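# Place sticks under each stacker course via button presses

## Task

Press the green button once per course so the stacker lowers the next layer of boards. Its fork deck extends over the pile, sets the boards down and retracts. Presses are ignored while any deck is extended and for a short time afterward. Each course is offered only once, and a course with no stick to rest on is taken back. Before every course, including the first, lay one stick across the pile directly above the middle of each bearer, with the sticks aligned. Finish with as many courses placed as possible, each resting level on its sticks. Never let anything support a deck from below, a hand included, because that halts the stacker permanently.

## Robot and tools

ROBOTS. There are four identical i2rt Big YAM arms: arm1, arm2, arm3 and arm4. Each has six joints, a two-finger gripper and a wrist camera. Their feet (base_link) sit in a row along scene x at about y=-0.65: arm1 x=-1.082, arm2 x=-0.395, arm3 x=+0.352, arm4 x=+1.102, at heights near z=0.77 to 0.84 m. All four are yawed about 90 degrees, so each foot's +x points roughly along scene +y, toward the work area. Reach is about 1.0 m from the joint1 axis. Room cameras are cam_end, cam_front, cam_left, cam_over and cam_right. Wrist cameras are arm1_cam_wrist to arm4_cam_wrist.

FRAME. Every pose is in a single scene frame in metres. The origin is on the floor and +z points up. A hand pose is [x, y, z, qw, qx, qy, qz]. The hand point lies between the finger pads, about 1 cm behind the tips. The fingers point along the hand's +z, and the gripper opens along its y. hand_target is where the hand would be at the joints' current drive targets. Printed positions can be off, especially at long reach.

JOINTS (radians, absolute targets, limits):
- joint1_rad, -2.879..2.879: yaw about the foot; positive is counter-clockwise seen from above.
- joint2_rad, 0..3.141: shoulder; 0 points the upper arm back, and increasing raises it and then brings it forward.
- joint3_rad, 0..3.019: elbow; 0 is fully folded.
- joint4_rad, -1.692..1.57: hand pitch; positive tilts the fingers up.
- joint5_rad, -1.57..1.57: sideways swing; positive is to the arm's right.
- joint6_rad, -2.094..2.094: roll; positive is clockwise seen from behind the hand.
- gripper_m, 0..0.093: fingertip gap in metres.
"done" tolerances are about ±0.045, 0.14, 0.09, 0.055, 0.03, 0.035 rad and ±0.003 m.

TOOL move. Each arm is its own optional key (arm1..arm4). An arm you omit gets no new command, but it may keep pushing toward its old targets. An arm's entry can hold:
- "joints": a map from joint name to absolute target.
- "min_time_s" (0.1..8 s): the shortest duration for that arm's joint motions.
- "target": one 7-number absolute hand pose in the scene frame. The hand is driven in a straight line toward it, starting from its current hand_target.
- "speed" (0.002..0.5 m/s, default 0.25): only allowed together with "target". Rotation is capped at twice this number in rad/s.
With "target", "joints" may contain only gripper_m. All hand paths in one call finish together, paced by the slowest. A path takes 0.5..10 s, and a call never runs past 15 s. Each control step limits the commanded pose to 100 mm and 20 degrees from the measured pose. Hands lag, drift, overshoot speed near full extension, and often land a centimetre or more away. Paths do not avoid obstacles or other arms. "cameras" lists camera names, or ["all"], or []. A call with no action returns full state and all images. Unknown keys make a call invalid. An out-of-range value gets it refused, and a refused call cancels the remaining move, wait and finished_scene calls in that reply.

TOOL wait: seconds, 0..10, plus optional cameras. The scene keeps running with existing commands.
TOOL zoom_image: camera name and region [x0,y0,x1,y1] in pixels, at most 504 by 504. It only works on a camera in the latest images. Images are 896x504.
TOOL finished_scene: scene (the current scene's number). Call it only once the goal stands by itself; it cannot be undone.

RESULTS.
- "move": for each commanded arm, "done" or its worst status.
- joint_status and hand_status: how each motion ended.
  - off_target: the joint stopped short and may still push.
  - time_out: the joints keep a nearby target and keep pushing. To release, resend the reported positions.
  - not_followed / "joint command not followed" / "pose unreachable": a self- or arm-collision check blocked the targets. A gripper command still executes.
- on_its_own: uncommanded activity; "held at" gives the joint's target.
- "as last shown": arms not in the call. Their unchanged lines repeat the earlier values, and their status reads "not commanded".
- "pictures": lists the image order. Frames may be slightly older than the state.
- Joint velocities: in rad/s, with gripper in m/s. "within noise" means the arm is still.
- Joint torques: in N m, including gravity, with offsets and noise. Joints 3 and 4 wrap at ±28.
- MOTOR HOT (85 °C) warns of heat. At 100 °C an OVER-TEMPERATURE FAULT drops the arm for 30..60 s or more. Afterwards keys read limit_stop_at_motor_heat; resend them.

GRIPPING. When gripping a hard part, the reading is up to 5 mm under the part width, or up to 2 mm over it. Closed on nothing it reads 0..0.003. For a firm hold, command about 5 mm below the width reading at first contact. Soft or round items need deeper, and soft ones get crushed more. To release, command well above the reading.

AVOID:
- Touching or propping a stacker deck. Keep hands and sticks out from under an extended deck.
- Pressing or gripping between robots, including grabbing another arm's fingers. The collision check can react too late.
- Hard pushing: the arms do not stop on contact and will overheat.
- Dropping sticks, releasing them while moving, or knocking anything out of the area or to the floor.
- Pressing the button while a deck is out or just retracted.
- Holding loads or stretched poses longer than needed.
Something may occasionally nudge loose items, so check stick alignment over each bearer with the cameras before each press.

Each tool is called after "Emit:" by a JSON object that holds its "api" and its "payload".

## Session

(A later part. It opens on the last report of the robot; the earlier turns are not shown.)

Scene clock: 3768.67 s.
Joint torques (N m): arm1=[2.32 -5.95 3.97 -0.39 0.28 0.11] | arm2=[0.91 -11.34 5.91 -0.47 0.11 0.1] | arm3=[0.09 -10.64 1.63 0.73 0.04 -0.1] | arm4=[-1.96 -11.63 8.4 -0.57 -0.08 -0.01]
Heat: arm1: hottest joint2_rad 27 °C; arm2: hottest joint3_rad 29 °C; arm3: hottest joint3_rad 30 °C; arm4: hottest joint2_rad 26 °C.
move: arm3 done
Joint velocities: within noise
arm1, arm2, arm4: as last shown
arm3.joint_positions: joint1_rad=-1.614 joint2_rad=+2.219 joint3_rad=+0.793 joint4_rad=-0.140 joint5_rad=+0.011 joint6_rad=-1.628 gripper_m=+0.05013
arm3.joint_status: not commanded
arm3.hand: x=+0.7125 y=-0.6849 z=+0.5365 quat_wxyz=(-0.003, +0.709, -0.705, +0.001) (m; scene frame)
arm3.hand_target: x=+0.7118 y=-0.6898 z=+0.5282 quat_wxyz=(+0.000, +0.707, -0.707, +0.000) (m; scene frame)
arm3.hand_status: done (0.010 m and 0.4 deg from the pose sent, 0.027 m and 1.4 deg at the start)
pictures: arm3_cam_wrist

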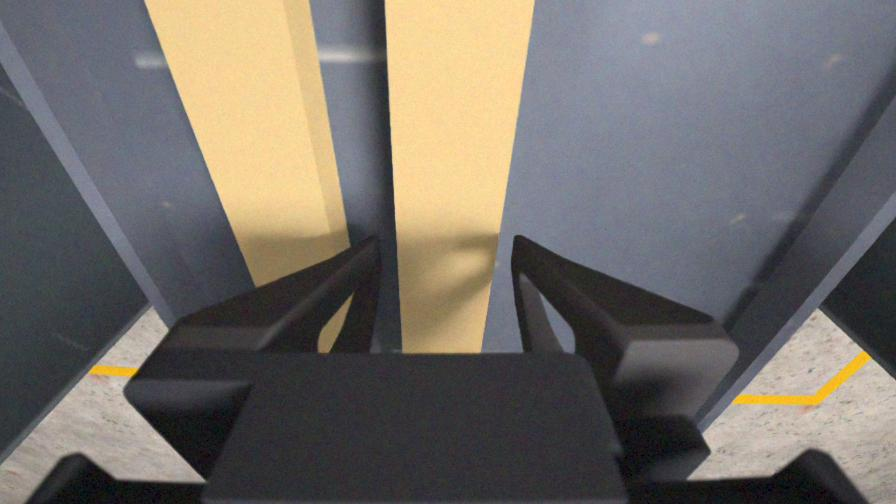

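Emit:
{"api": "move", "payload": {"arm3": {"target": [0.7125, -0.690, 0.510, 0, 0.7071, -0.7071, 0], "speed": 0.04}, "cameras": ["arm3_cam_wrist"]}}

Scene clock: 3778.70 s.
Joint torques (N m): arm1=[2.37 -6.07 4.03 -0.38 0.3 0.09] | arm2=[0.91 -11.34 5.9 -0.49 0.11 0.1] | arm3=[0.15 -10.81 1.29 0.88 0.03 -0.1] | arm4=[-1.9 -11.58 8.4 -0.55 -0.08 -0.01]
Heat: arm1: hottest joint2_rad 27 °C; arm2: hottest joint3_rad 29 °C; arm3: hottest joint3_rad 30 °C; arm4: hottest joint2_rad 26 °C.
move: arm3 off_target
Joint velocities: within noise
arm1, arm2, arm4: as last shown
arm3.joint_positions: joint1_rad=-1.614 joint2_rad=+2.274 joint3_rad=+0.814 joint4_rad=-0.105 joint5_rad=+0.011 joint6_rad=-1.628 gripper_m=+0.05013
arm3.joint_status: not commanded
arm3.hand: x=+0.7139 y=-0.6848 z=+0.5190 quat_wxyz=(-0.003, +0.709, -0.705, +0.002) (m; scene frame)
arm3.hand_target: x=+0.7122 y=-0.6898 z=+0.5102 quat_wxyz=(+0.000, +0.707, -0.707, +0.000) (m; scene frame)
arm3.hand_status: off_target (0.011 m and 0.5 deg from the pose sent, 0.027 m and 0.4 deg at the start)
pictures: arm3_cam_wrist

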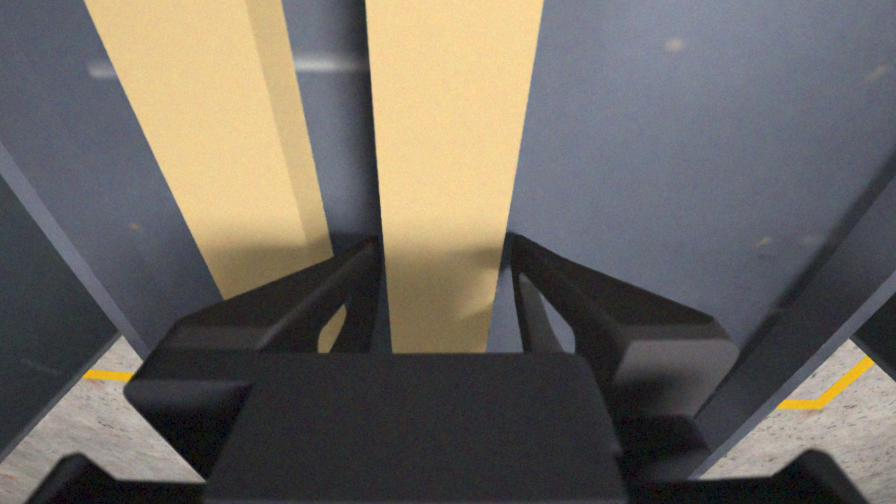

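Emit:
{"api": "move", "payload": {"arm3": {"joints": {"gripper_m": 0.031}}, "arm1": {"target": [-1.22, -0.45, 0.775, 0, 0.7071, -0.7071, 0], "speed": 0.15}, "arm4": {"target": [1.24, -0.45, 0.775, 0, 0.7071, -0.7071, 0], "speed": 0.15}, "cameras": ["arm3_cam_wrist"]}}

Emit:
{"api": "move", "payload": {"arm3": {"target": [0.7125, -0.690, 0.77, 0, 0.7071, -0.7071, 0], "speed": 0.10}, "cameras": ["arm3_cam_wrist", "cam_over", "cam_end"]}}

Scene clock: 3795.83 s.
Joint torques (N m): arm1=[0.38 -3.66 6.42 -0.34 0.05 -0.07] | arm2=[0.91 -11.34 5.91 -0.49 0.11 0.1] | arm3=[0.15 -10.75 1.29 0.72 0.03 -0.09] | arm4=[0.44 -6.01 8.46 -0.42 0.04 0.11]
Heat: arm1: hottest joint2_rad 27 °C; arm2: hottest joint3_rad 29 °C; arm3: hottest joint3_rad 30 °C; arm4: hottest joint2_rad 25 °C.
move: arm1 off_target; arm3 off_target; arm4 off_target
Joint velocities: within noise
arm1.joint_positions: joint1_rad=+0.504 joint2_rad=+1.510 joint3_rad=+0.420 joint4_rad=-0.500 joint5_rad=+0.006 joint6_rad=+0.575 gripper_m=+0.03697
arm1.joint_status: not commanded
arm1.hand: x=-1.2107 y=-0.4688 z=+0.7687 quat_wxyz=(+0.001, +0.707, -0.707, +0.013) (m; scene frame)
arm1.hand_target: x=-1.2197 y=-0.4503 z=+0.7754 quat_wxyz=(+0.000, +0.707, -0.707, +0.000) (m; scene frame)
arm1.hand_status: off_target (0.022 m and 1.5 deg from the pose sent, 0.266 m and 0.9 deg at the start)
arm2.joint_positions: joint1_rad=+1.760 joint2_rad=+1.685 joint3_rad=+0.640 joint4_rad=-0.543 joint5_rad=-0.011 joint6_rad=+1.703 gripper_m=+0.03845
arm2.joint_status: not commanded
arm2.hand: x=-0.7125 y=-0.6878 z=+0.7500 quat_wxyz=(-0.002, +0.707, -0.708, +0.004) (m; scene frame)
arm2.hand_target: x=-0.7159 y=-0.6901 z=+0.7549 quat_wxyz=(+0.000, +0.707, -0.707, +0.000) (m; scene frame)
arm2.hand_status: not commanded
arm3.joint_positions: joint1_rad=-1.614 joint2_rad=+2.274 joint3_rad=+0.815 joint4_rad=-0.105 joint5_rad=+0.011 joint6_rad=-1.629 gripper_m=+0.03713
arm3.joint_status: gripper_m off_target (ended at +0.03716, target +0.03100)
arm3.hand: x=+0.7144 y=-0.6850 z=+0.5191 quat_wxyz=(-0.003, +0.709, -0.705, +0.002) (m; scene frame)
arm3.hand_target: x=+0.7123 y=-0.6899 z=+0.5103 quat_wxyz=(+0.000, +0.707, -0.707, +0.000) (m; scene frame)
arm3.hand_status: not commanded
arm4.joint_positions: joint1_rad=-0.605 joint2_rad=+1.315 joint3_rad=+0.430 joint4_rad=-0.702 joint5_rad=-0.011 joint6_rad=-0.619 gripper_m=+0.03736
arm4.joint_status: not commanded
arm4.hand: x=+1.2346 y=-0.4629 z=+0.7686 quat_wxyz=(+0.007, +0.706, -0.708, +0.000) (m; scene frame)
arm4.hand_target: x=+1.2399 y=-0.4501 z=+0.7750 quat_wxyz=(+0.000, +0.707, -0.707, +0.000) (m; scene frame)
arm4.hand_status: off_target (0.015 m and 0.8 deg from the pose sent, 0.292 m and 2.3 deg at the start)
pictures: arm3_cam_wrist

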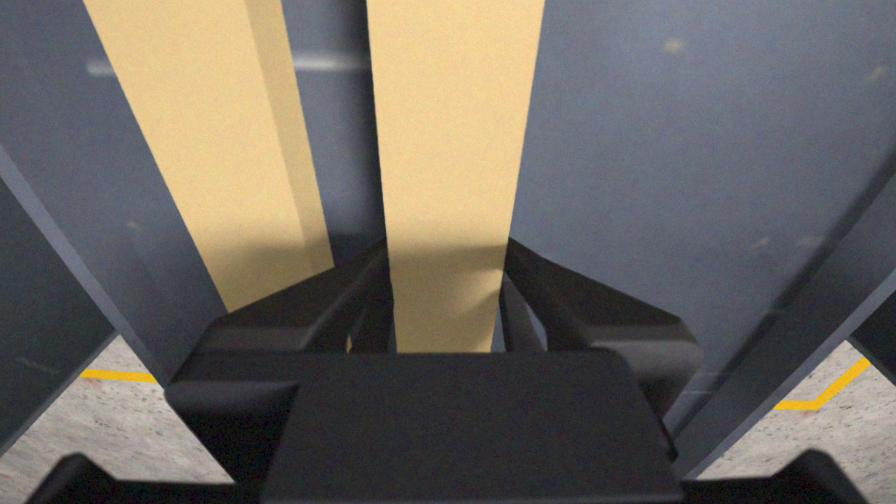

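Scene clock: 3799.10 s.
Joint torques (N m): arm1=[0.56 -3.72 6.49 -0.38 0.04 -0.1] | arm2=[0.91 -11.34 5.9 -0.49 0.11 0.1] | arm3=[0.73 -10.7 8.38 -0.08 0.03 0.03] | arm4=[0.32 -5.89 8.47 -0.4 0.04 0.12]
Heat: arm1: hottest joint3_rad 27 °C; arm2: hottest joint3_rad 29 °C; arm3: hottest joint3_rad 30 °C; arm4: hottest joint2_rad 25 °C.
move: arm3 off_target
Joint velocities: within noise
arm1, arm2, arm4: as last shown
arm3.joint_positions: joint1_rad=-1.614 joint2_rad=+1.571 joint3_rad=+0.753 joint4_rad=-0.800 joint5_rad=+0.011 joint6_rad=-1.629 gripper_m=+0.03713
arm3.joint_status: not commanded
arm3.hand: x=+0.6905 y=-0.6869 z=+0.7537 quat_wxyz=(+0.015, +0.709, -0.705, -0.018) (m; scene frame)
arm3.hand_target: x=+0.7118 y=-0.6900 z=+0.7702 quat_wxyz=(+0.000, +0.707, -0.707, +0.000) (m; scene frame)
arm3.hand_status: off_target (0.028 m and 2.8 deg from the pose sent, 0.251 m and 0.5 deg at the start)
arm4.hand: x=+1.2346 y=-0.4629 z=+0.7686 quat_wxyz=(+0.007, +0.706, -0.709, +0.000) (m; scene frame)
pictures: arm3_cam_wrist, cam_end, cam_over

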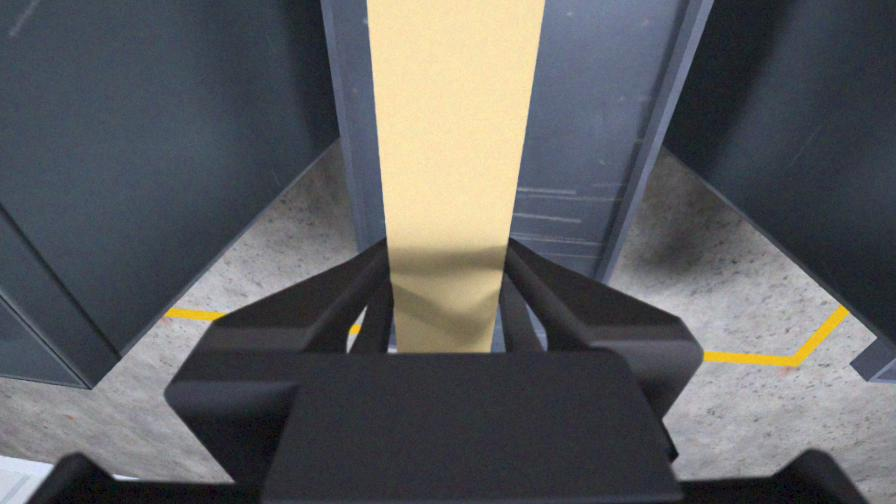

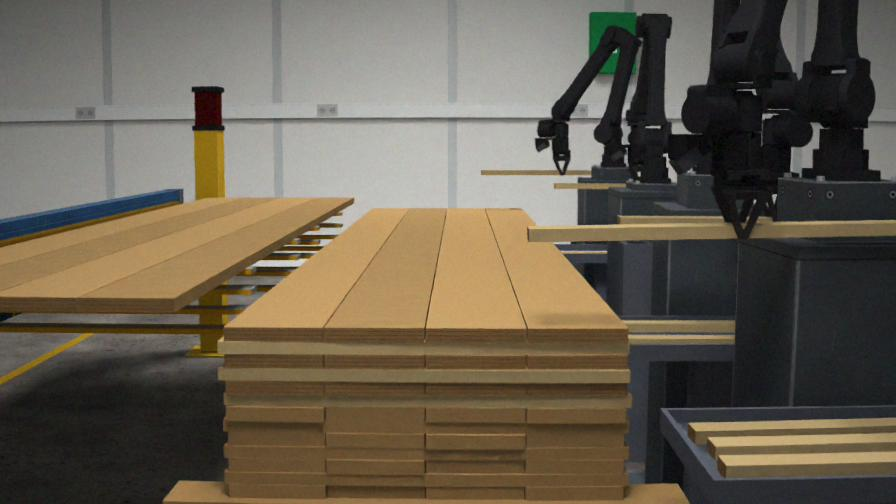

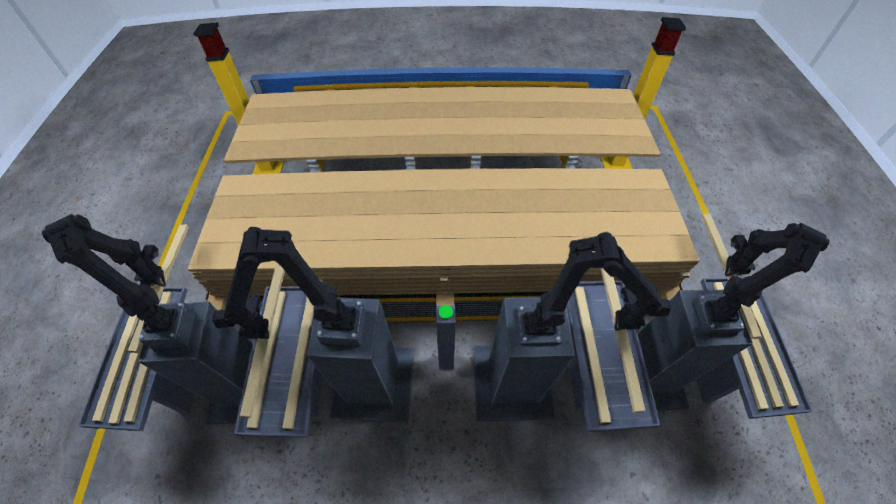

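Emit:
{"api": "move", "payload": {"arm1": {"target": [-1.20, 0.035, 0.765, -0.028, 0.7071, -0.7071, -0.028], "speed": 0.16}, "arm2": {"target": [-0.66, -0.43, 0.78, 0, 0.7071, -0.7071, 0], "speed": 0.16}, "arm3": {"target": [0.65, -0.43, 0.785, 0, 0.7071, -0.7071, 0], "speed": 0.16}, "arm4": {"target": [1.212, 0.005, 0.765, -0.010, 0.7022, -0.712, -0.010], "speed": 0.16}, "cameras": ["cam_over", "cam_end"]}}

Scene clock: 3813.70 s.
Joint torques (N m): arm1=[0.44 -18.26 11.81 -0.27 0.23 -0.09] | arm2=[-0.38 -9.76 9.89 -0.44 0 -0.07] | arm3=[2.14 -8.35 9.39 -0.02 -0.01 0.08] | arm4=[0.03 -21.71 12.36 -0.29 0.04 0.12]
Heat: arm1: hottest joint3_rad 28 °C; arm2: hottest joint3_rad 29 °C; arm3: hottest joint3_rad 32 °C; arm4: hottest joint2_rad 25 °C.
move: arm1 off_target; arm2 off_target; arm3 off_target; arm4 off_target
Joint velocities: within noise
arm1.joint_positions: joint1_rad=+0.109 joint2_rad=+2.399 joint3_rad=+1.877 joint4_rad=-1.029 joint5_rad=+0.011 joint6_rad=+0.180 gripper_m=+0.03697
arm1.joint_status: not commanded
arm1.hand: x=-1.2018 y=+0.0023 z=+0.7377 quat_wxyz=(-0.008, +0.707, -0.707, -0.002) (m; scene frame)
arm1.hand_target: x=-1.1995 y=+0.0327 z=+0.7662 quat_wxyz=(-0.029, +0.706, -0.707, -0.028) (m; scene frame)
arm1.hand_status: off_target (0.043 m and 3.7 deg from the pose sent, 0.504 m and 5.8 deg at the start)
arm2.joint_positions: joint1_rad=+0.959 joint2_rad=+1.632 joint3_rad=+0.666 joint4_rad=-0.643 joint5_rad=+0.002 joint6_rad=+0.905 gripper_m=+0.03845
arm2.joint_status: not commanded
arm2.hand: x=-0.6466 y=-0.4451 z=+0.7729 quat_wxyz=(-0.002, +0.706, -0.708, +0.012) (m; scene frame)
arm2.hand_target: x=-0.6595 y=-0.4303 z=+0.7803 quat_wxyz=(+0.000, +0.707, -0.707, +0.000) (m; scene frame)
arm2.hand_status: off_target (0.021 m and 1.5 deg from the pose sent, 0.265 m and 0.5 deg at the start)
arm3.joint_positions: joint1_rad=-0.895 joint2_rad=+1.562 joint3_rad=+0.820 joint4_rad=-0.856 joint5_rad=+0.009 joint6_rad=-0.903 gripper_m=+0.03713
arm3.joint_status: not commanded
arm3.hand: x=+0.6371 y=-0.4451 z=+0.7779 quat_wxyz=(+0.009, +0.707, -0.707, -0.001) (m; scene frame)
arm3.hand_target: x=+0.6495 y=-0.4304 z=+0.7853 quat_wxyz=(+0.000, +0.707, -0.707, +0.000) (m; scene frame)
arm3.hand_status: off_target (0.021 m and 1.1 deg from the pose sent, 0.262 m and 2.7 deg at the start)
arm4.joint_positions: joint1_rad=-0.162 joint2_rad=+2.236 joint3_rad=+1.743 joint4_rad=-1.078 joint5_rad=-0.015 joint6_rad=-0.165 gripper_m=+0.03736
arm4.joint_status: not commanded
arm4.hand: x=+1.2153 y=-0.0148 z=+0.7542 quat_wxyz=(+0.003, +0.702, -0.712, -0.002) (m; scene frame)
arm4.hand_target: x=+1.2117 y=+0.0041 z=+0.7654 quat_wxyz=(-0.010, +0.702, -0.712, -0.011) (m; scene frame)
arm4.hand_status: off_target (0.023 m and 1.7 deg from the pose sent, 0.468 m and 2.4 deg at the start)
pictures: cam_end, cam_over

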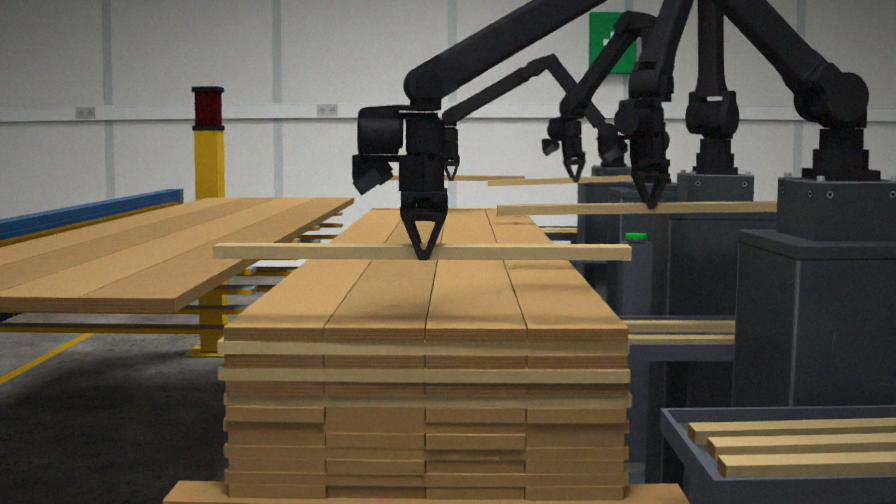

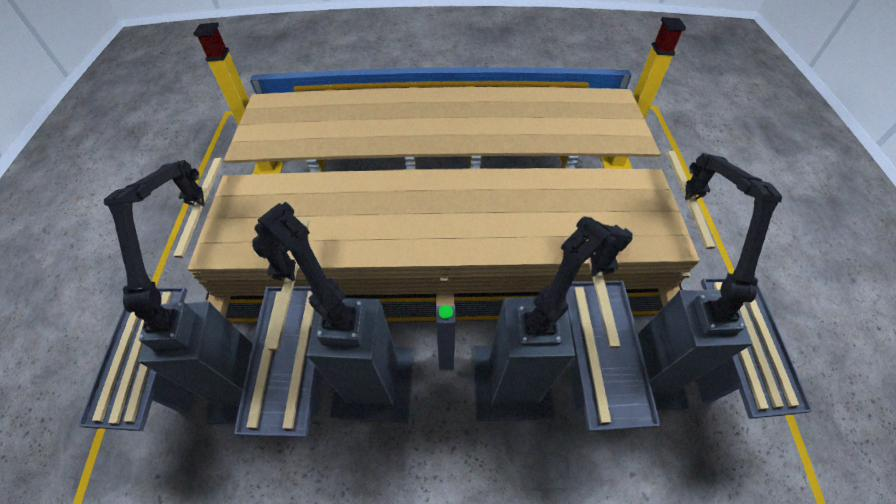

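Emit:
{"api": "zoom_image", "payload": {"camera": "cam_end", "region": [360, 130, 620, 260]}}

Scaled by 1.938.

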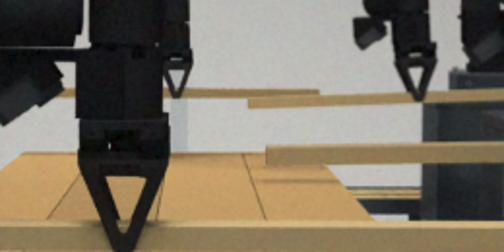

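Emit:
{"api": "move", "payload": {"arm1": {"target": [-1.208, 0.027, 0.72, -0.028, 0.7071, -0.7071, -0.028], "speed": 0.10}, "arm2": {"target": [-0.615, 0.032, 0.77, -0.024, 0.7071, -0.7071, -0.024], "speed": 0.16}, "arm3": {"target": [0.619, 0.035, 0.785, -0.025, 0.7008, -0.7128, -0.025], "speed": 0.16}, "arm4": {"target": [1.210, 0.012, 0.72, -0.008, 0.7022, -0.712, -0.008], "speed": 0.10}, "cameras": ["cam_over", "cam_end"]}}

Scene clock: 3839.13 s.
Joint torques (N m): arm1=[1.61 -18.49 9.43 1.01 0.24 0.03] | arm2=[0.09 -23.3 14.99 -0.32 0.07 -0.08] | arm3=[1.67 -22.12 12.77 0.05 -0.06 0.08] | arm4=[0.32 -22.12 11.92 0.43 0.07 0.11]
Heat: arm1: hottest joint3_rad 32 °C; arm2: hottest joint3_rad 30 °C; arm3: hottest joint3_rad 36 °C; arm4: hottest joint3_rad 29 °C.
move: arm1 off_target; arm2 off_target; arm3 off_target; arm4 off_target
Joint velocities: within noise
arm1.joint_positions: joint1_rad=+0.109 joint2_rad=+2.451 joint3_rad=+1.877 joint4_rad=-0.973 joint5_rad=+0.011 joint6_rad=+0.180 gripper_m=+0.03697
arm1.joint_status: not commanded
arm1.hand: x=-1.2019 y=+0.0031 z=+0.7038 quat_wxyz=(-0.010, +0.707, -0.707, -0.004) (m; scene frame)
arm1.hand_target: x=-1.2079 y=+0.0260 z=+0.7210 quat_wxyz=(-0.028, +0.707, -0.707, -0.028) (m; scene frame)
arm1.hand_status: off_target (0.030 m and 3.5 deg from the pose sent, 0.031 m and 3.7 deg at the start)
arm2.joint_positions: joint1_rad=+0.386 joint2_rad=+2.390 joint3_rad=+1.924 joint4_rad=-1.094 joint5_rad=+0.027 joint6_rad=+0.334 gripper_m=+0.03845
arm2.joint_status: not commanded
arm2.hand: x=-0.6130 y=+0.0092 z=+0.7533 quat_wxyz=(-0.013, +0.705, -0.709, -0.005) (m; scene frame)
arm2.hand_target: x=-0.6144 y=+0.0308 z=+0.7707 quat_wxyz=(-0.025, +0.707, -0.707, -0.024) (m; scene frame)
arm2.hand_status: off_target (0.028 m and 2.5 deg from the pose sent, 0.478 m and 4.9 deg at the start)
arm3.joint_positions: joint1_rad=-0.366 joint2_rad=+2.435 joint3_rad=+2.237 joint4_rad=-1.340 joint5_rad=-0.020 joint6_rad=-0.359 gripper_m=+0.03713
arm3.joint_status: not commanded
arm3.hand: x=+0.6190 y=+0.0195 z=+0.7819 quat_wxyz=(-0.016, +0.701, -0.712, -0.020) (m; scene frame)
arm3.hand_target: x=+0.6186 y=+0.0341 z=+0.7850 quat_wxyz=(-0.026, +0.701, -0.713, -0.025) (m; scene frame)
arm3.hand_status: off_target (0.016 m and 1.2 deg from the pose sent, 0.480 m and 4.8 deg at the start)
arm4.joint_positions: joint1_rad=-0.159 joint2_rad=+2.314 joint3_rad=+1.760 joint4_rad=-1.047 joint5_rad=-0.015 joint6_rad=-0.159 gripper_m=+0.03736
arm4.joint_status: not commanded
arm4.hand: x=+1.2140 y=-0.0146 z=+0.7107 quat_wxyz=(+0.015, +0.700, -0.714, +0.007) (m; scene frame)
arm4.hand_target: x=+1.2095 y=+0.0107 z=+0.7208 quat_wxyz=(-0.008, +0.702, -0.712, -0.008) (m; scene frame)
arm4.hand_status: off_target (0.028 m and 3.1 deg from the pose sent, 0.044 m and 1.4 deg at the start)
pictures: cam_end, cam_over

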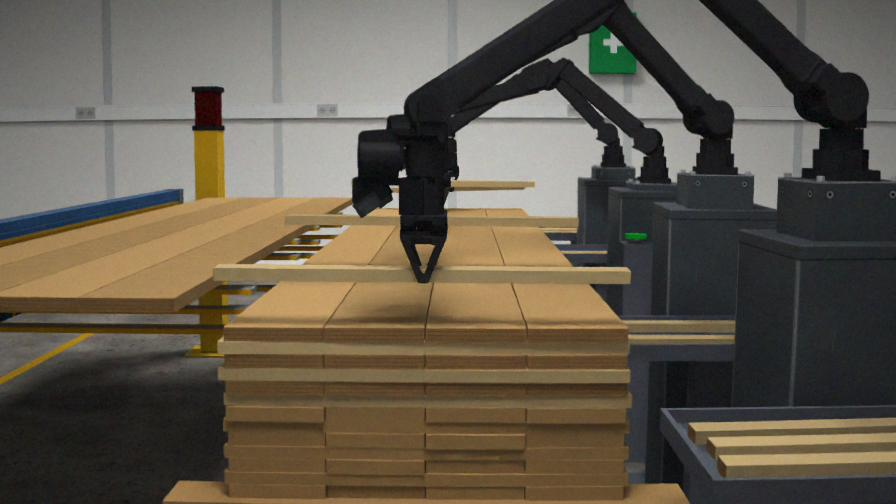

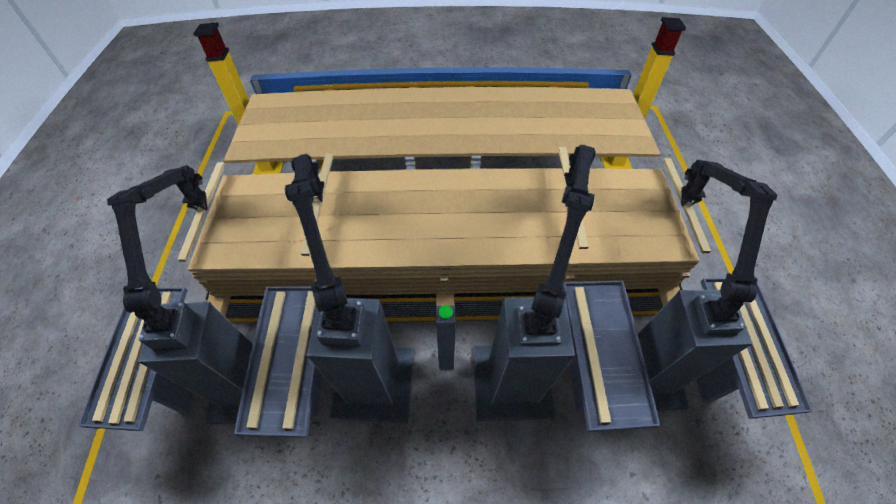

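Emit:
{"api": "zoom_image", "payload": {"camera": "cam_end", "region": [270, 150, 590, 260]}}

Emit:
{"api": "move", "payload": {"arm1": {"target": [-1.210, 0.018, 0.70, -0.030, 0.7071, -0.7071, -0.030], "speed": 0.08}, "arm4": {"target": [1.210, 0.020, 0.70, -0.022, 0.7022, -0.712, -0.022], "speed": 0.08}, "cameras": ["cam_right", "cam_left", "cam_over", "cam_end"]}}

Scaled by 1.575.

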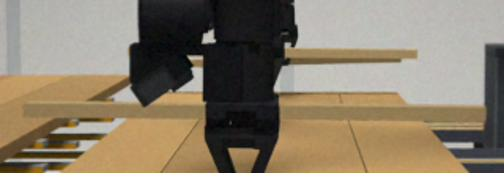

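Scene clock: 3851.17 s.
Joint torques (N m): arm1=[2.02 -18.84 6.56 1.17 0.27 0.08] | arm2=[0.09 -23.36 14.99 -0.34 0.07 -0.08] | arm3=[1.61 -22.71 12.75 0.13 -0.06 0.08] | arm4=[0.32 -22.12 11.03 0.55 -0.05 0.12]
Heat: arm1: hottest joint3_rad 32 °C; arm2: hottest joint3_rad 33 °C; arm3: hottest joint3_rad 37 °C; arm4: hottest joint3_rad 30 °C.
move: arm1 done; arm4 off_target
Joint velocities: within noise
arm1.joint_positions: joint1_rad=+0.109 joint2_rad=+2.464 joint3_rad=+1.877 joint4_rad=-0.916 joint5_rad=+0.012 joint6_rad=+0.180 gripper_m=+0.03697
arm1.joint_status: not commanded
arm1.hand: x=-1.2037 y=+0.0135 z=+0.6959 quat_wxyz=(-0.022, +0.706, -0.707, -0.022) (m; scene frame)
arm1.hand_target: x=-1.2101 y=+0.0180 z=+0.7002 quat_wxyz=(-0.030, +0.706, -0.706, -0.030) (m; scene frame)
arm1.hand_status: done (0.009 m and 1.3 deg from the pose sent, 0.017 m and 3.8 deg at the start)
arm2: as last shown
arm3.joint_positions: joint1_rad=-0.366 joint2_rad=+2.436 joint3_rad=+2.237 joint4_rad=-1.340 joint5_rad=-0.020 joint6_rad=-0.359 gripper_m=+0.03713
arm3.joint_status: not commanded
arm3.hand: x=+0.6189 y=+0.0194 z=+0.7813 quat_wxyz=(-0.015, +0.702, -0.712, -0.020) (m; scene frame)
arm3.hand_target: x=+0.6186 y=+0.0341 z=+0.7851 quat_wxyz=(-0.026, +0.701, -0.713, -0.025) (m; scene frame)
arm3.hand_status: not commanded
arm4.joint_positions: joint1_rad=-0.159 joint2_rad=+2.345 joint3_rad=+1.760 joint4_rad=-0.971 joint5_rad=-0.017 joint6_rad=-0.158 gripper_m=+0.03736
arm4.joint_status: not commanded
arm4.hand: x=+1.2156 y=-0.0029 z=+0.6913 quat_wxyz=(-0.003, +0.700, -0.714, -0.007) (m; scene frame)
arm4.hand_target: x=+1.2098 y=+0.0190 z=+0.7007 quat_wxyz=(-0.022, +0.702, -0.712, -0.022) (m; scene frame)
arm4.hand_status: off_target (0.025 m and 2.8 deg from the pose sent, 0.036 m and 5.3 deg at the start)
pictures: cam_end, cam_left, cam_over, cam_right

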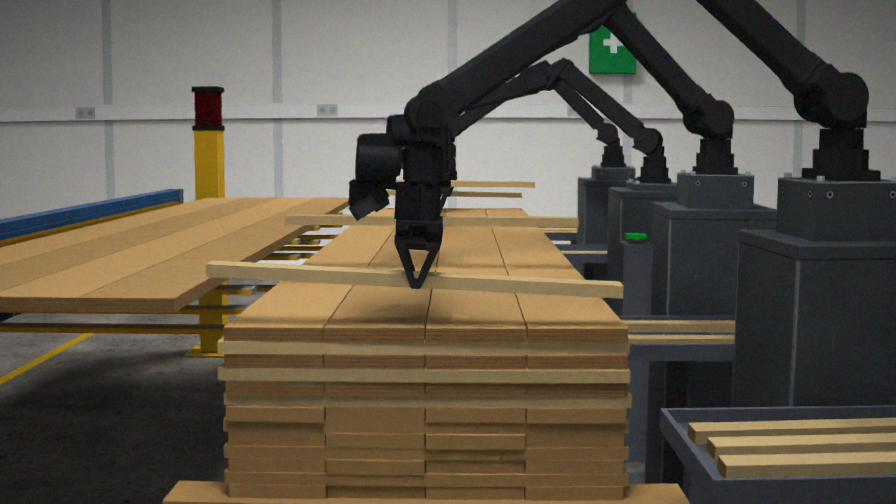

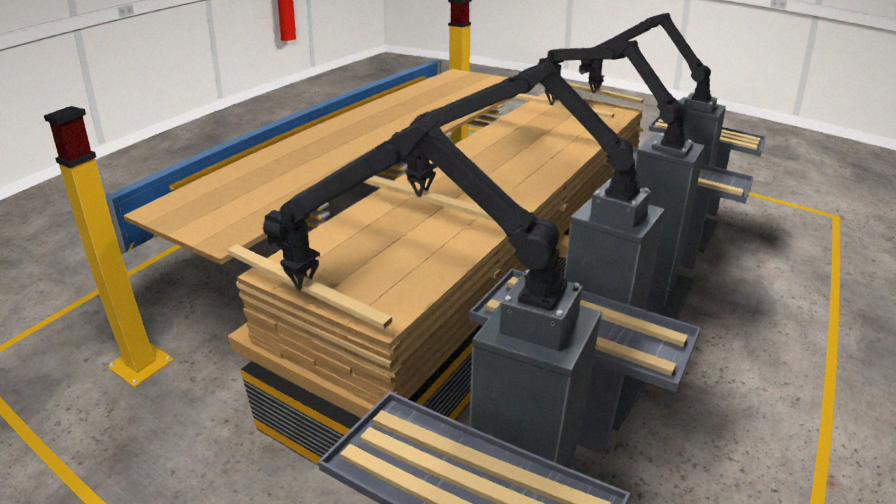

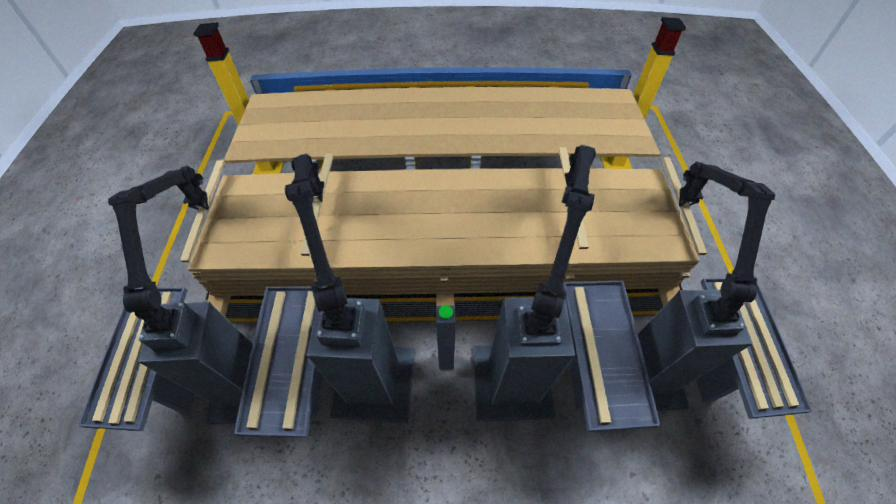

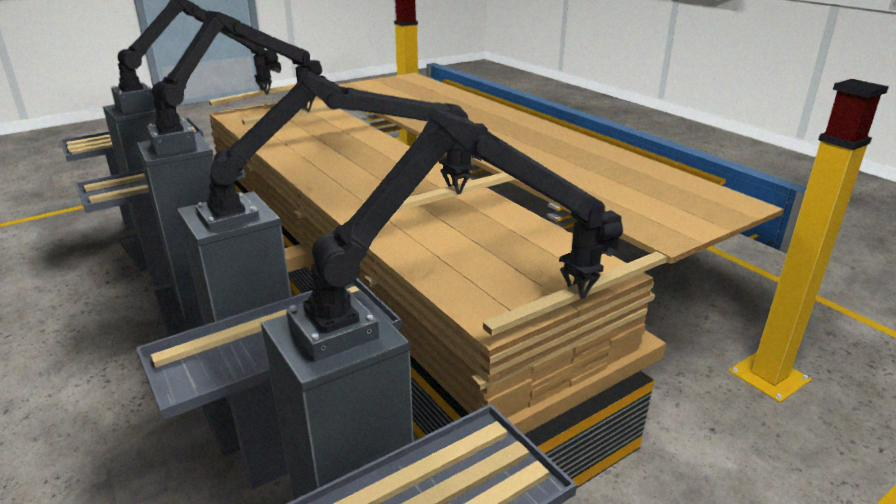

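Emit:
{"api": "move", "payload": {"arm1": {"target": [-1.210, -0.004, 0.69, 0.0, 0.7071, -0.7071, 0.0], "speed": 0.08}, "arm2": {"target": [-0.618, 0.022, 0.72, -0.026, 0.7071, -0.7071, -0.026], "speed": 0.08}, "arm3": {"target": [0.617, 0.032, 0.73, -0.026, 0.7008, -0.7128, -0.026], "speed": 0.08}, "cameras": ["cam_over", "cam_end"]}}

Scene clock: 3864.23 s.
Joint torques (N m): arm1=[2.08 -18.73 6.16 -0.2 0.02 0.08] | arm2=[0.79 -24 9.39 0.62 0.1 0] | arm3=[1.67 -23.36 8.58 0.95 -0.08 0.08] | arm4=[0.21 -22.71 10.95 0.54 -0.05 0.12]
Heat: arm1: hottest joint3_rad 32 °C; arm2: hottest joint3_rad 35 °C; arm3: hottest joint3_rad 38 °C; arm4: hottest joint3_rad 31 °C.
move: arm1 done; arm2 done; arm3 off_target
Joint velocities: within noise
arm1.joint_positions: joint1_rad=+0.109 joint2_rad=+2.476 joint3_rad=+1.877 joint4_rad=-0.956 joint5_rad=+0.003 joint6_rad=+0.180 gripper_m=+0.03697
arm1.joint_status: not commanded
arm1.hand: x=-1.2028 y=+0.0000 z=+0.6872 quat_wxyz=(-0.004, +0.707, -0.707, -0.003) (m; scene frame)
arm1.hand_target: x=-1.2100 y=-0.0039 z=+0.6900 quat_wxyz=(+0.000, +0.707, -0.707, +0.000) (m; scene frame)
arm1.hand_status: done (0.009 m and 0.5 deg from the pose sent, 0.019 m and 3.6 deg at the start)
arm2.joint_positions: joint1_rad=+0.386 joint2_rad=+2.440 joint3_rad=+1.924 joint4_rad=-1.008 joint5_rad=+0.028 joint6_rad=+0.334 gripper_m=+0.03845
arm2.joint_status: not commanded
arm2.hand: x=-0.6164 y=+0.0188 z=+0.7204 quat_wxyz=(-0.022, +0.704, -0.709, -0.021) (m; scene frame)
arm2.hand_target: x=-0.6179 y=+0.0220 z=+0.7200 quat_wxyz=(-0.026, +0.707, -0.707, -0.026) (m; scene frame)
arm2.hand_status: done (0.004 m and 0.9 deg from the pose sent, 0.036 m and 2.8 deg at the start)
arm3.joint_positions: joint1_rad=-0.366 joint2_rad=+2.475 joint3_rad=+2.212 joint4_rad=-1.244 joint5_rad=-0.020 joint6_rad=-0.359 gripper_m=+0.03713
arm3.joint_status: not commanded
arm3.hand: x=+0.6225 y=+0.0288 z=+0.7448 quat_wxyz=(-0.030, +0.701, -0.712, -0.026) (m; scene frame)
arm3.hand_target: x=+0.6169 y=+0.0315 z=+0.7302 quat_wxyz=(-0.026, +0.701, -0.713, -0.026) (m; scene frame)
arm3.hand_status: off_target (0.016 m and 0.5 deg from the pose sent, 0.053 m and 1.4 deg at the start)
arm4: as last shown
pictures: cam_end, cam_over

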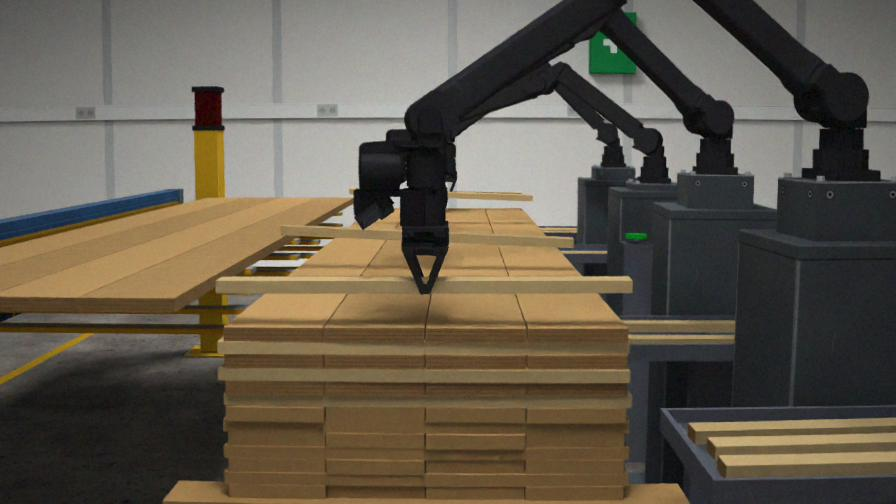

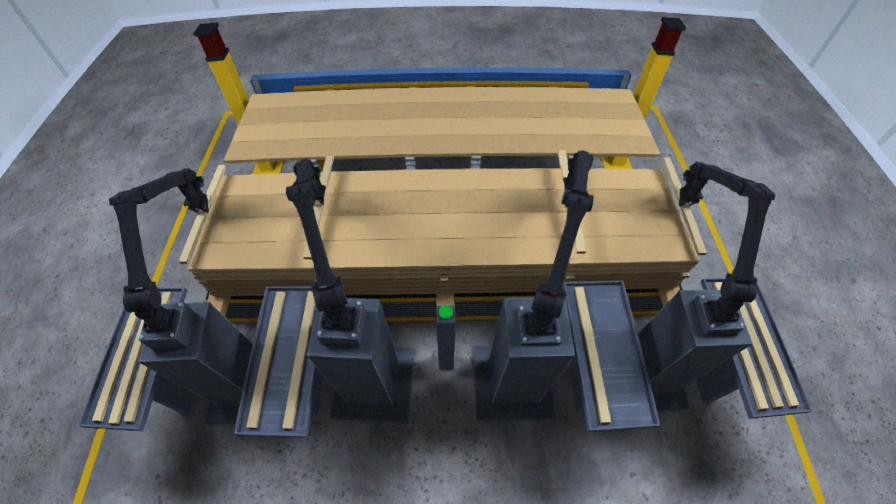

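Emit:
{"api": "zoom_image", "payload": {"camera": "cam_end", "region": [270, 160, 590, 270]}}

Scaled by 1.575.

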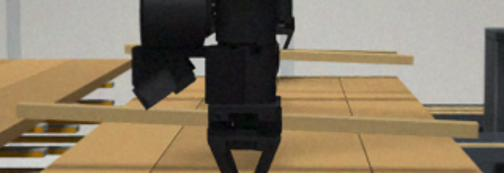

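Emit:
{"api": "move", "payload": {"arm1": {"target": [-1.210, -0.009, 0.67, 0.0, 0.7071, -0.7071, 0.0], "speed": 0.06}, "arm2": {"target": [-0.619, 0.001, 0.70, -0.003, 0.7071, -0.7071, -0.003], "speed": 0.08}, "arm3": {"target": [0.615, 0.022, 0.71, -0.012, 0.7008, -0.7128, -0.012], "speed": 0.08}, "cameras": ["cam_over", "cam_end"]}}

Emit:
{"api": "zoom_image", "payload": {"camera": "cam_end", "region": [200, 160, 660, 380]}}

Scene clock: 3903.40 s.
Joint torques (N m): arm1=[2.32 -18.96 6.05 0.8 0.01 0.12] | arm2=[1.2 -23.77 9.11 -0.29 -0.15 0.06] | arm3=[1.67 -22.42 8.2 0.84 0.1 0.08] | arm4=[0.32 -22.71 10.96 0.54 -0.06 0.12]
Heat: arm1: hottest joint2_rad 33 °C; arm2: hottest joint3_rad 33 °C; arm3: hottest joint3_rad 38 °C; arm4: hottest joint3_rad 32 °C.
move: arm1 off_target; arm2 done; arm3 off_target
Joint velocities: within noise
arm1.joint_positions: joint1_rad=+0.109 joint2_rad=+2.503 joint3_rad=+1.858 joint4_rad=-0.942 joint5_rad=+0.003 joint6_rad=+0.180 gripper_m=+0.03697
arm1.joint_status: not commanded
arm1.hand: x=-1.2004 y=-0.0134 z=+0.6641 quat_wxyz=(+0.005, +0.707, -0.707, +0.010) (m; scene frame)
arm1.hand_target: x=-1.2100 y=-0.0093 z=+0.6699 quat_wxyz=(+0.000, +0.707, -0.707, +0.000) (m; scene frame)
arm1.hand_status: off_target (0.012 m and 1.3 deg from the pose sent, 0.021 m and 0.5 deg at the start)
arm2.joint_positions: joint1_rad=+0.386 joint2_rad=+2.458 joint3_rad=+1.902 joint4_rad=-1.008 joint5_rad=+0.014 joint6_rad=+0.334 gripper_m=+0.03845
arm2.joint_status: not commanded
arm2.hand: x=-0.6142 y=+0.0042 z=+0.7003 quat_wxyz=(-0.006, +0.705, -0.709, -0.006) (m; scene frame)
arm2.hand_target: x=-0.6189 y=+0.0009 z=+0.7000 quat_wxyz=(-0.003, +0.707, -0.707, -0.003) (m; scene frame)
arm2.hand_status: done (0.006 m and 0.6 deg from the pose sent, 0.027 m and 3.0 deg at the start)
arm3.joint_positions: joint1_rad=-0.366 joint2_rad=+2.490 joint3_rad=+2.197 joint4_rad=-1.242 joint5_rad=-0.010 joint6_rad=-0.359 gripper_m=+0.03713
arm3.joint_status: not commanded
arm3.hand: x=+0.6212 y=+0.0214 z=+0.7283 quat_wxyz=(-0.019, +0.701, -0.713, -0.016) (m; scene frame)
arm3.hand_target: x=+0.6150 y=+0.0216 z=+0.7104 quat_wxyz=(-0.012, +0.701, -0.713, -0.012) (m; scene frame)
arm3.hand_status: off_target (0.019 m and 0.9 deg from the pose sent, 0.036 m and 2.6 deg at the start)
arm4: as last shown
pictures: cam_end, cam_over

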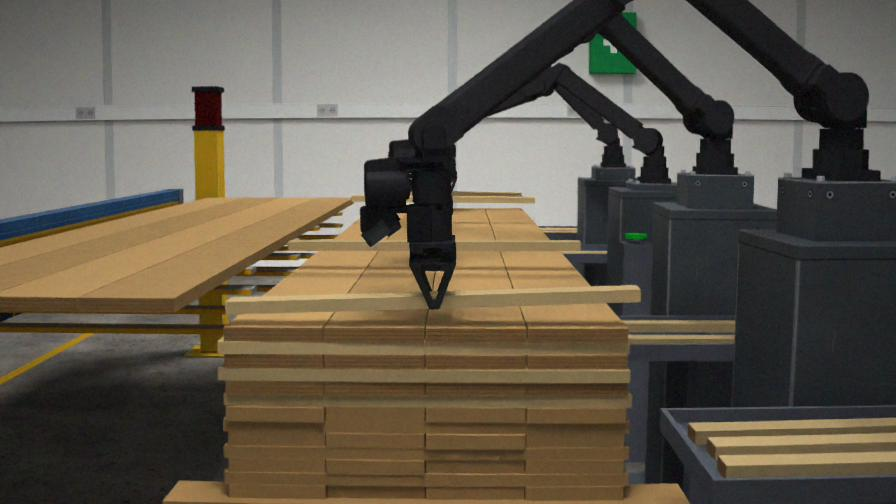

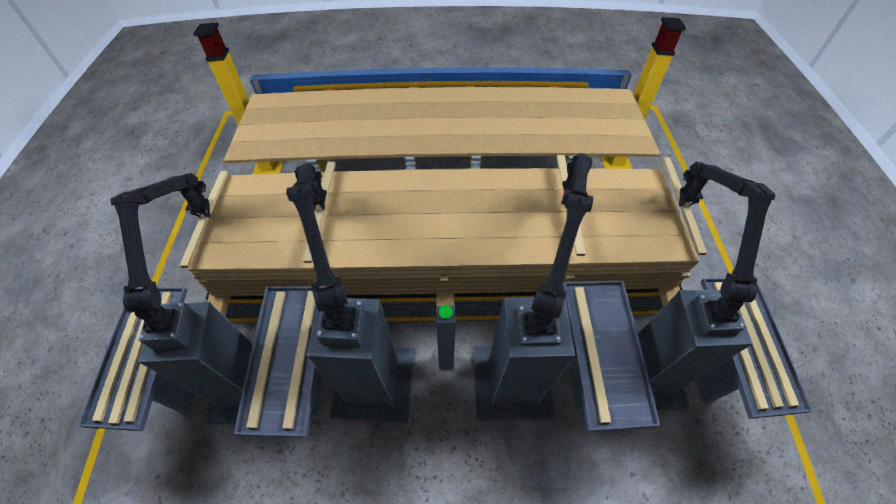

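Scaled by 1.096.

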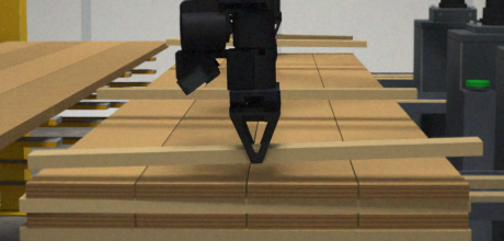

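Emit:
{"api": "move", "payload": {"arm1": {"target": [-1.211, 0.008, 0.668, -0.016, 0.7071, -0.7071, -0.016], "speed": 0.06}, "arm2": {"target": [-0.621, 0.004, 0.68, -0.006, 0.7081, -0.7061, -0.006], "speed": 0.06}, "arm3": {"target": [0.611, 0.022, 0.69, -0.012, 0.7008, -0.7128, -0.012], "speed": 0.06}, "cameras": ["cam_over", "cam_end"]}}

Emit:
{"api": "zoom_image", "payload": {"camera": "cam_end", "region": [200, 160, 660, 380]}}

Scene clock: 3914.53 s.
Joint torques (N m): arm1=[2.26 -18.73 7.92 0.95 0.26 0.1] | arm2=[1.38 -23.94 9.8 0.43 -0.06 0.05] | arm3=[2.08 -23.18 8.13 0.87 0.09 0.09] | arm4=[0.32 -22.71 10.95 0.54 -0.06 0.12]
Heat: arm1: hottest joint2_rad 34 °C; arm2: hottest joint3_rad 33 °C; arm3: hottest joint3_rad 37 °C; arm4: hottest joint3_rad 32 °C.
move: arm1 off_target; arm2 off_target; arm3 off_target
Joint velocities: within noise
arm1.joint_positions: joint1_rad=+0.109 joint2_rad=+2.514 joint3_rad=+1.858 joint4_rad=-0.910 joint5_rad=+0.005 joint6_rad=+0.180 gripper_m=+0.03697
arm1.joint_status: not commanded
arm1.hand: x=-1.2009 y=-0.0089 z=+0.6566 quat_wxyz=(-0.001, +0.707, -0.707, +0.002) (m; scene frame)
arm1.hand_target: x=-1.2110 y=+0.0073 z=+0.6685 quat_wxyz=(-0.016, +0.707, -0.707, -0.016) (m; scene frame)
arm1.hand_status: off_target (0.023 m and 2.7 deg from the pose sent, 0.024 m and 3.8 deg at the start)
arm2.joint_positions: joint1_rad=+0.386 joint2_rad=+2.495 joint3_rad=+1.902 joint4_rad=-0.995 joint5_rad=+0.014 joint6_rad=+0.334 gripper_m=+0.03845
arm2.joint_status: not commanded
arm2.hand: x=-0.6123 y=-0.0020 z=+0.6761 quat_wxyz=(-0.001, +0.705, -0.709, +0.005) (m; scene frame)
arm2.hand_target: x=-0.6209 y=+0.0038 z=+0.6801 quat_wxyz=(-0.006, +0.708, -0.706, -0.006) (m; scene frame)
arm2.hand_status: off_target (0.011 m and 1.4 deg from the pose sent, 0.021 m and 0.5 deg at the start)
arm3.joint_positions: joint1_rad=-0.366 joint2_rad=+2.509 joint3_rad=+2.177 joint4_rad=-1.206 joint5_rad=-0.010 joint6_rad=-0.354 gripper_m=+0.03713
arm3.joint_status: not commanded
arm3.hand: x=+0.6205 y=+0.0200 z=+0.7078 quat_wxyz=(-0.018, +0.700, -0.714, -0.016) (m; scene frame)
arm3.hand_target: x=+0.6109 y=+0.0214 z=+0.6902 quat_wxyz=(-0.012, +0.701, -0.713, -0.012) (m; scene frame)
arm3.hand_status: off_target (0.020 m and 0.8 deg from the pose sent, 0.039 m and 0.9 deg at the start)
arm4: as last shown
pictures: cam_end, cam_over

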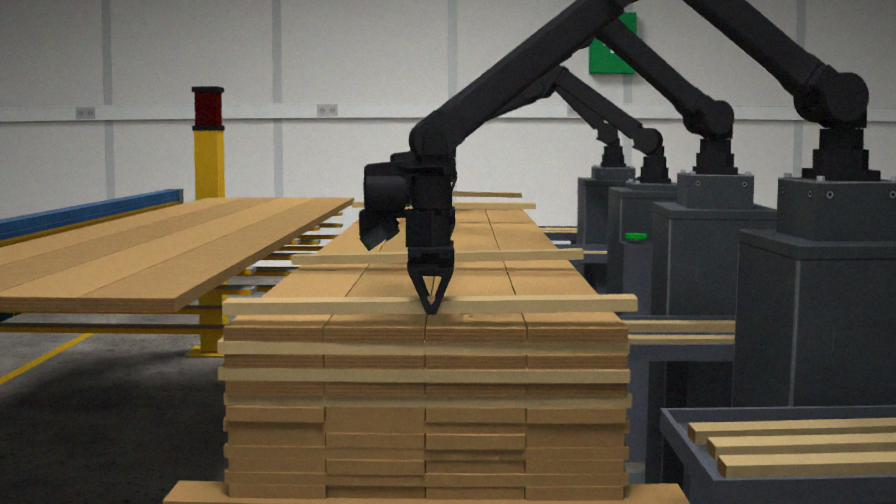

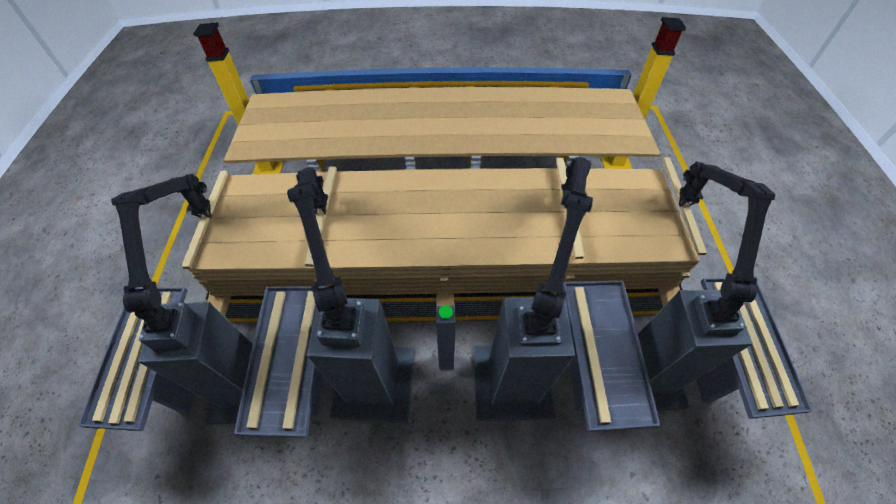

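Scaled by 1.096.

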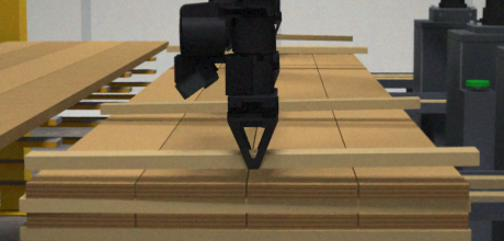

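Emit:
{"api": "move", "payload": {"arm1": {"target": [-1.212, 0.024, 0.664, -0.030, 0.7071, -0.7071, -0.030], "speed": 0.05}, "arm2": {"target": [-0.623, 0.018, 0.677, -0.020, 0.7081, -0.7061, -0.020], "speed": 0.05}, "arm3": {"target": [0.609, 0.024, 0.672, -0.012, 0.7018, -0.7118, -0.012], "speed": 0.05}, "cameras": ["cam_over", "cam_end"]}}

Emit:
{"api": "zoom_image", "payload": {"camera": "cam_end", "region": [200, 160, 660, 380]}}

Scene clock: 3932.03 s.
Joint torques (N m): arm1=[2.02 -18.61 9.69 0.91 0.26 0.1] | arm2=[1.32 -23.59 11.84 0.5 0.1 0.04] | arm3=[2.02 -23.47 8.35 0.85 0.09 0.08] | arm4=[0.26 -22.71 10.95 0.54 -0.06 0.12]
Heat: arm1: hottest joint2_rad 33 °C; arm2: hottest joint2_rad 34 °C; arm3: hottest joint3_rad 38 °C; arm4: hottest joint3_rad 33 °C.
move: arm1 off_target; arm2 off_target; arm3 off_target
Joint velocities: within noise
arm1.joint_positions: joint1_rad=+0.109 joint2_rad=+2.534 joint3_rad=+1.858 joint4_rad=-0.880 joint5_rad=+0.012 joint6_rad=+0.180 gripper_m=+0.03697
arm1.joint_status: not commanded
arm1.hand: x=-1.1999 y=-0.0078 z=+0.6435 quat_wxyz=(-0.007, +0.707, -0.707, +0.000) (m; scene frame)
arm1.hand_target: x=-1.2119 y=+0.0221 z=+0.6654 quat_wxyz=(-0.030, +0.706, -0.706, -0.030) (m; scene frame)
arm1.hand_status: off_target (0.040 m and 4.3 deg from the pose sent, 0.035 m and 4.9 deg at the start)
arm2.joint_positions: joint1_rad=+0.386 joint2_rad=+2.505 joint3_rad=+1.902 joint4_rad=-0.965 joint5_rad=+0.023 joint6_rad=+0.334 gripper_m=+0.03845
arm2.joint_status: not commanded
arm2.hand: x=-0.6123 y=+0.0026 z=+0.6691 quat_wxyz=(-0.009, +0.705, -0.709, -0.002) (m; scene frame)
arm2.hand_target: x=-0.6228 y=+0.0173 z=+0.6775 quat_wxyz=(-0.020, +0.708, -0.706, -0.020) (m; scene frame)
arm2.hand_status: off_target (0.020 m and 2.5 deg from the pose sent, 0.023 m and 3.6 deg at the start)
arm3.joint_positions: joint1_rad=-0.362 joint2_rad=+2.536 joint3_rad=+2.177 joint4_rad=-1.181 joint5_rad=-0.010 joint6_rad=-0.353 gripper_m=+0.03713
arm3.joint_status: not commanded
arm3.hand: x=+0.6180 y=+0.0215 z=+0.6884 quat_wxyz=(-0.017, +0.701, -0.713, -0.015) (m; scene frame)
arm3.hand_target: x=+0.6088 y=+0.0236 z=+0.6723 quat_wxyz=(-0.012, +0.702, -0.712, -0.012) (m; scene frame)
arm3.hand_status: off_target (0.019 m and 0.7 deg from the pose sent, 0.038 m and 0.9 deg at the start)
arm4: as last shown
pictures: cam_end, cam_over

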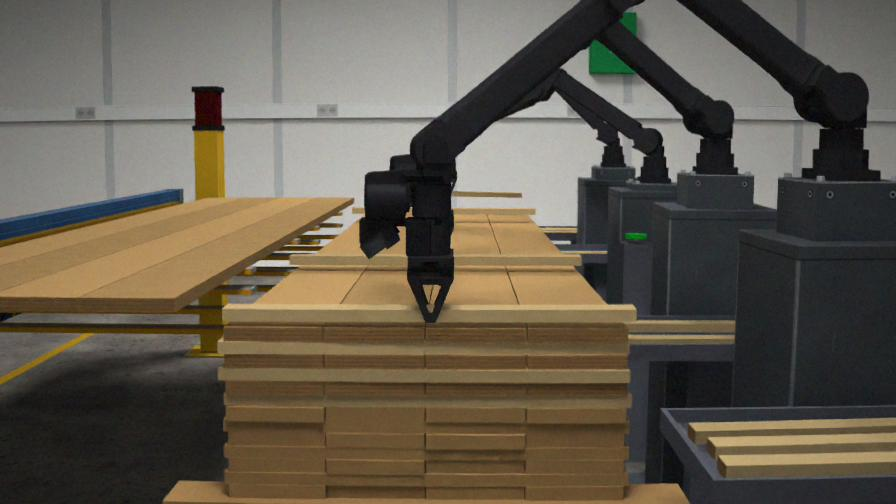

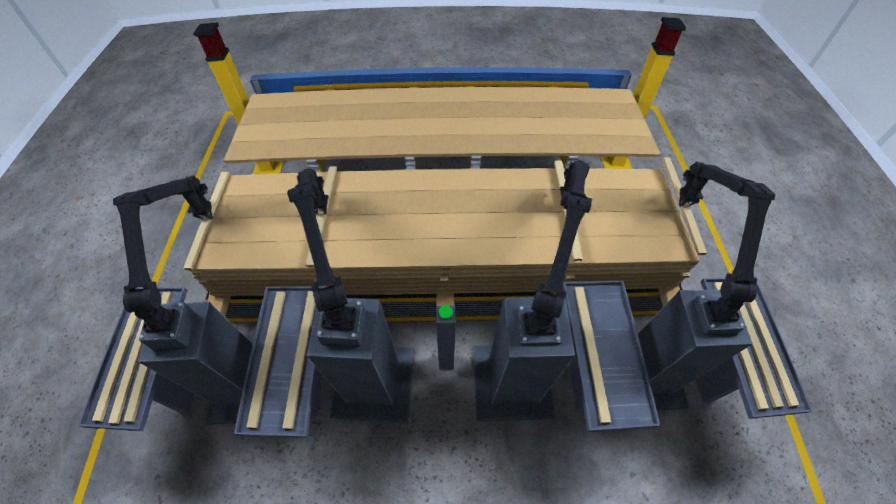

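Scaled by 1.096.

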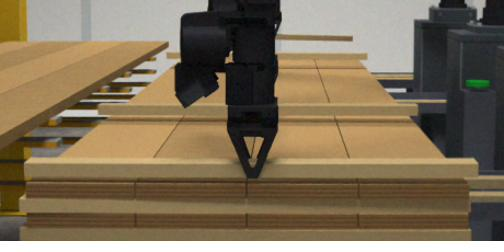

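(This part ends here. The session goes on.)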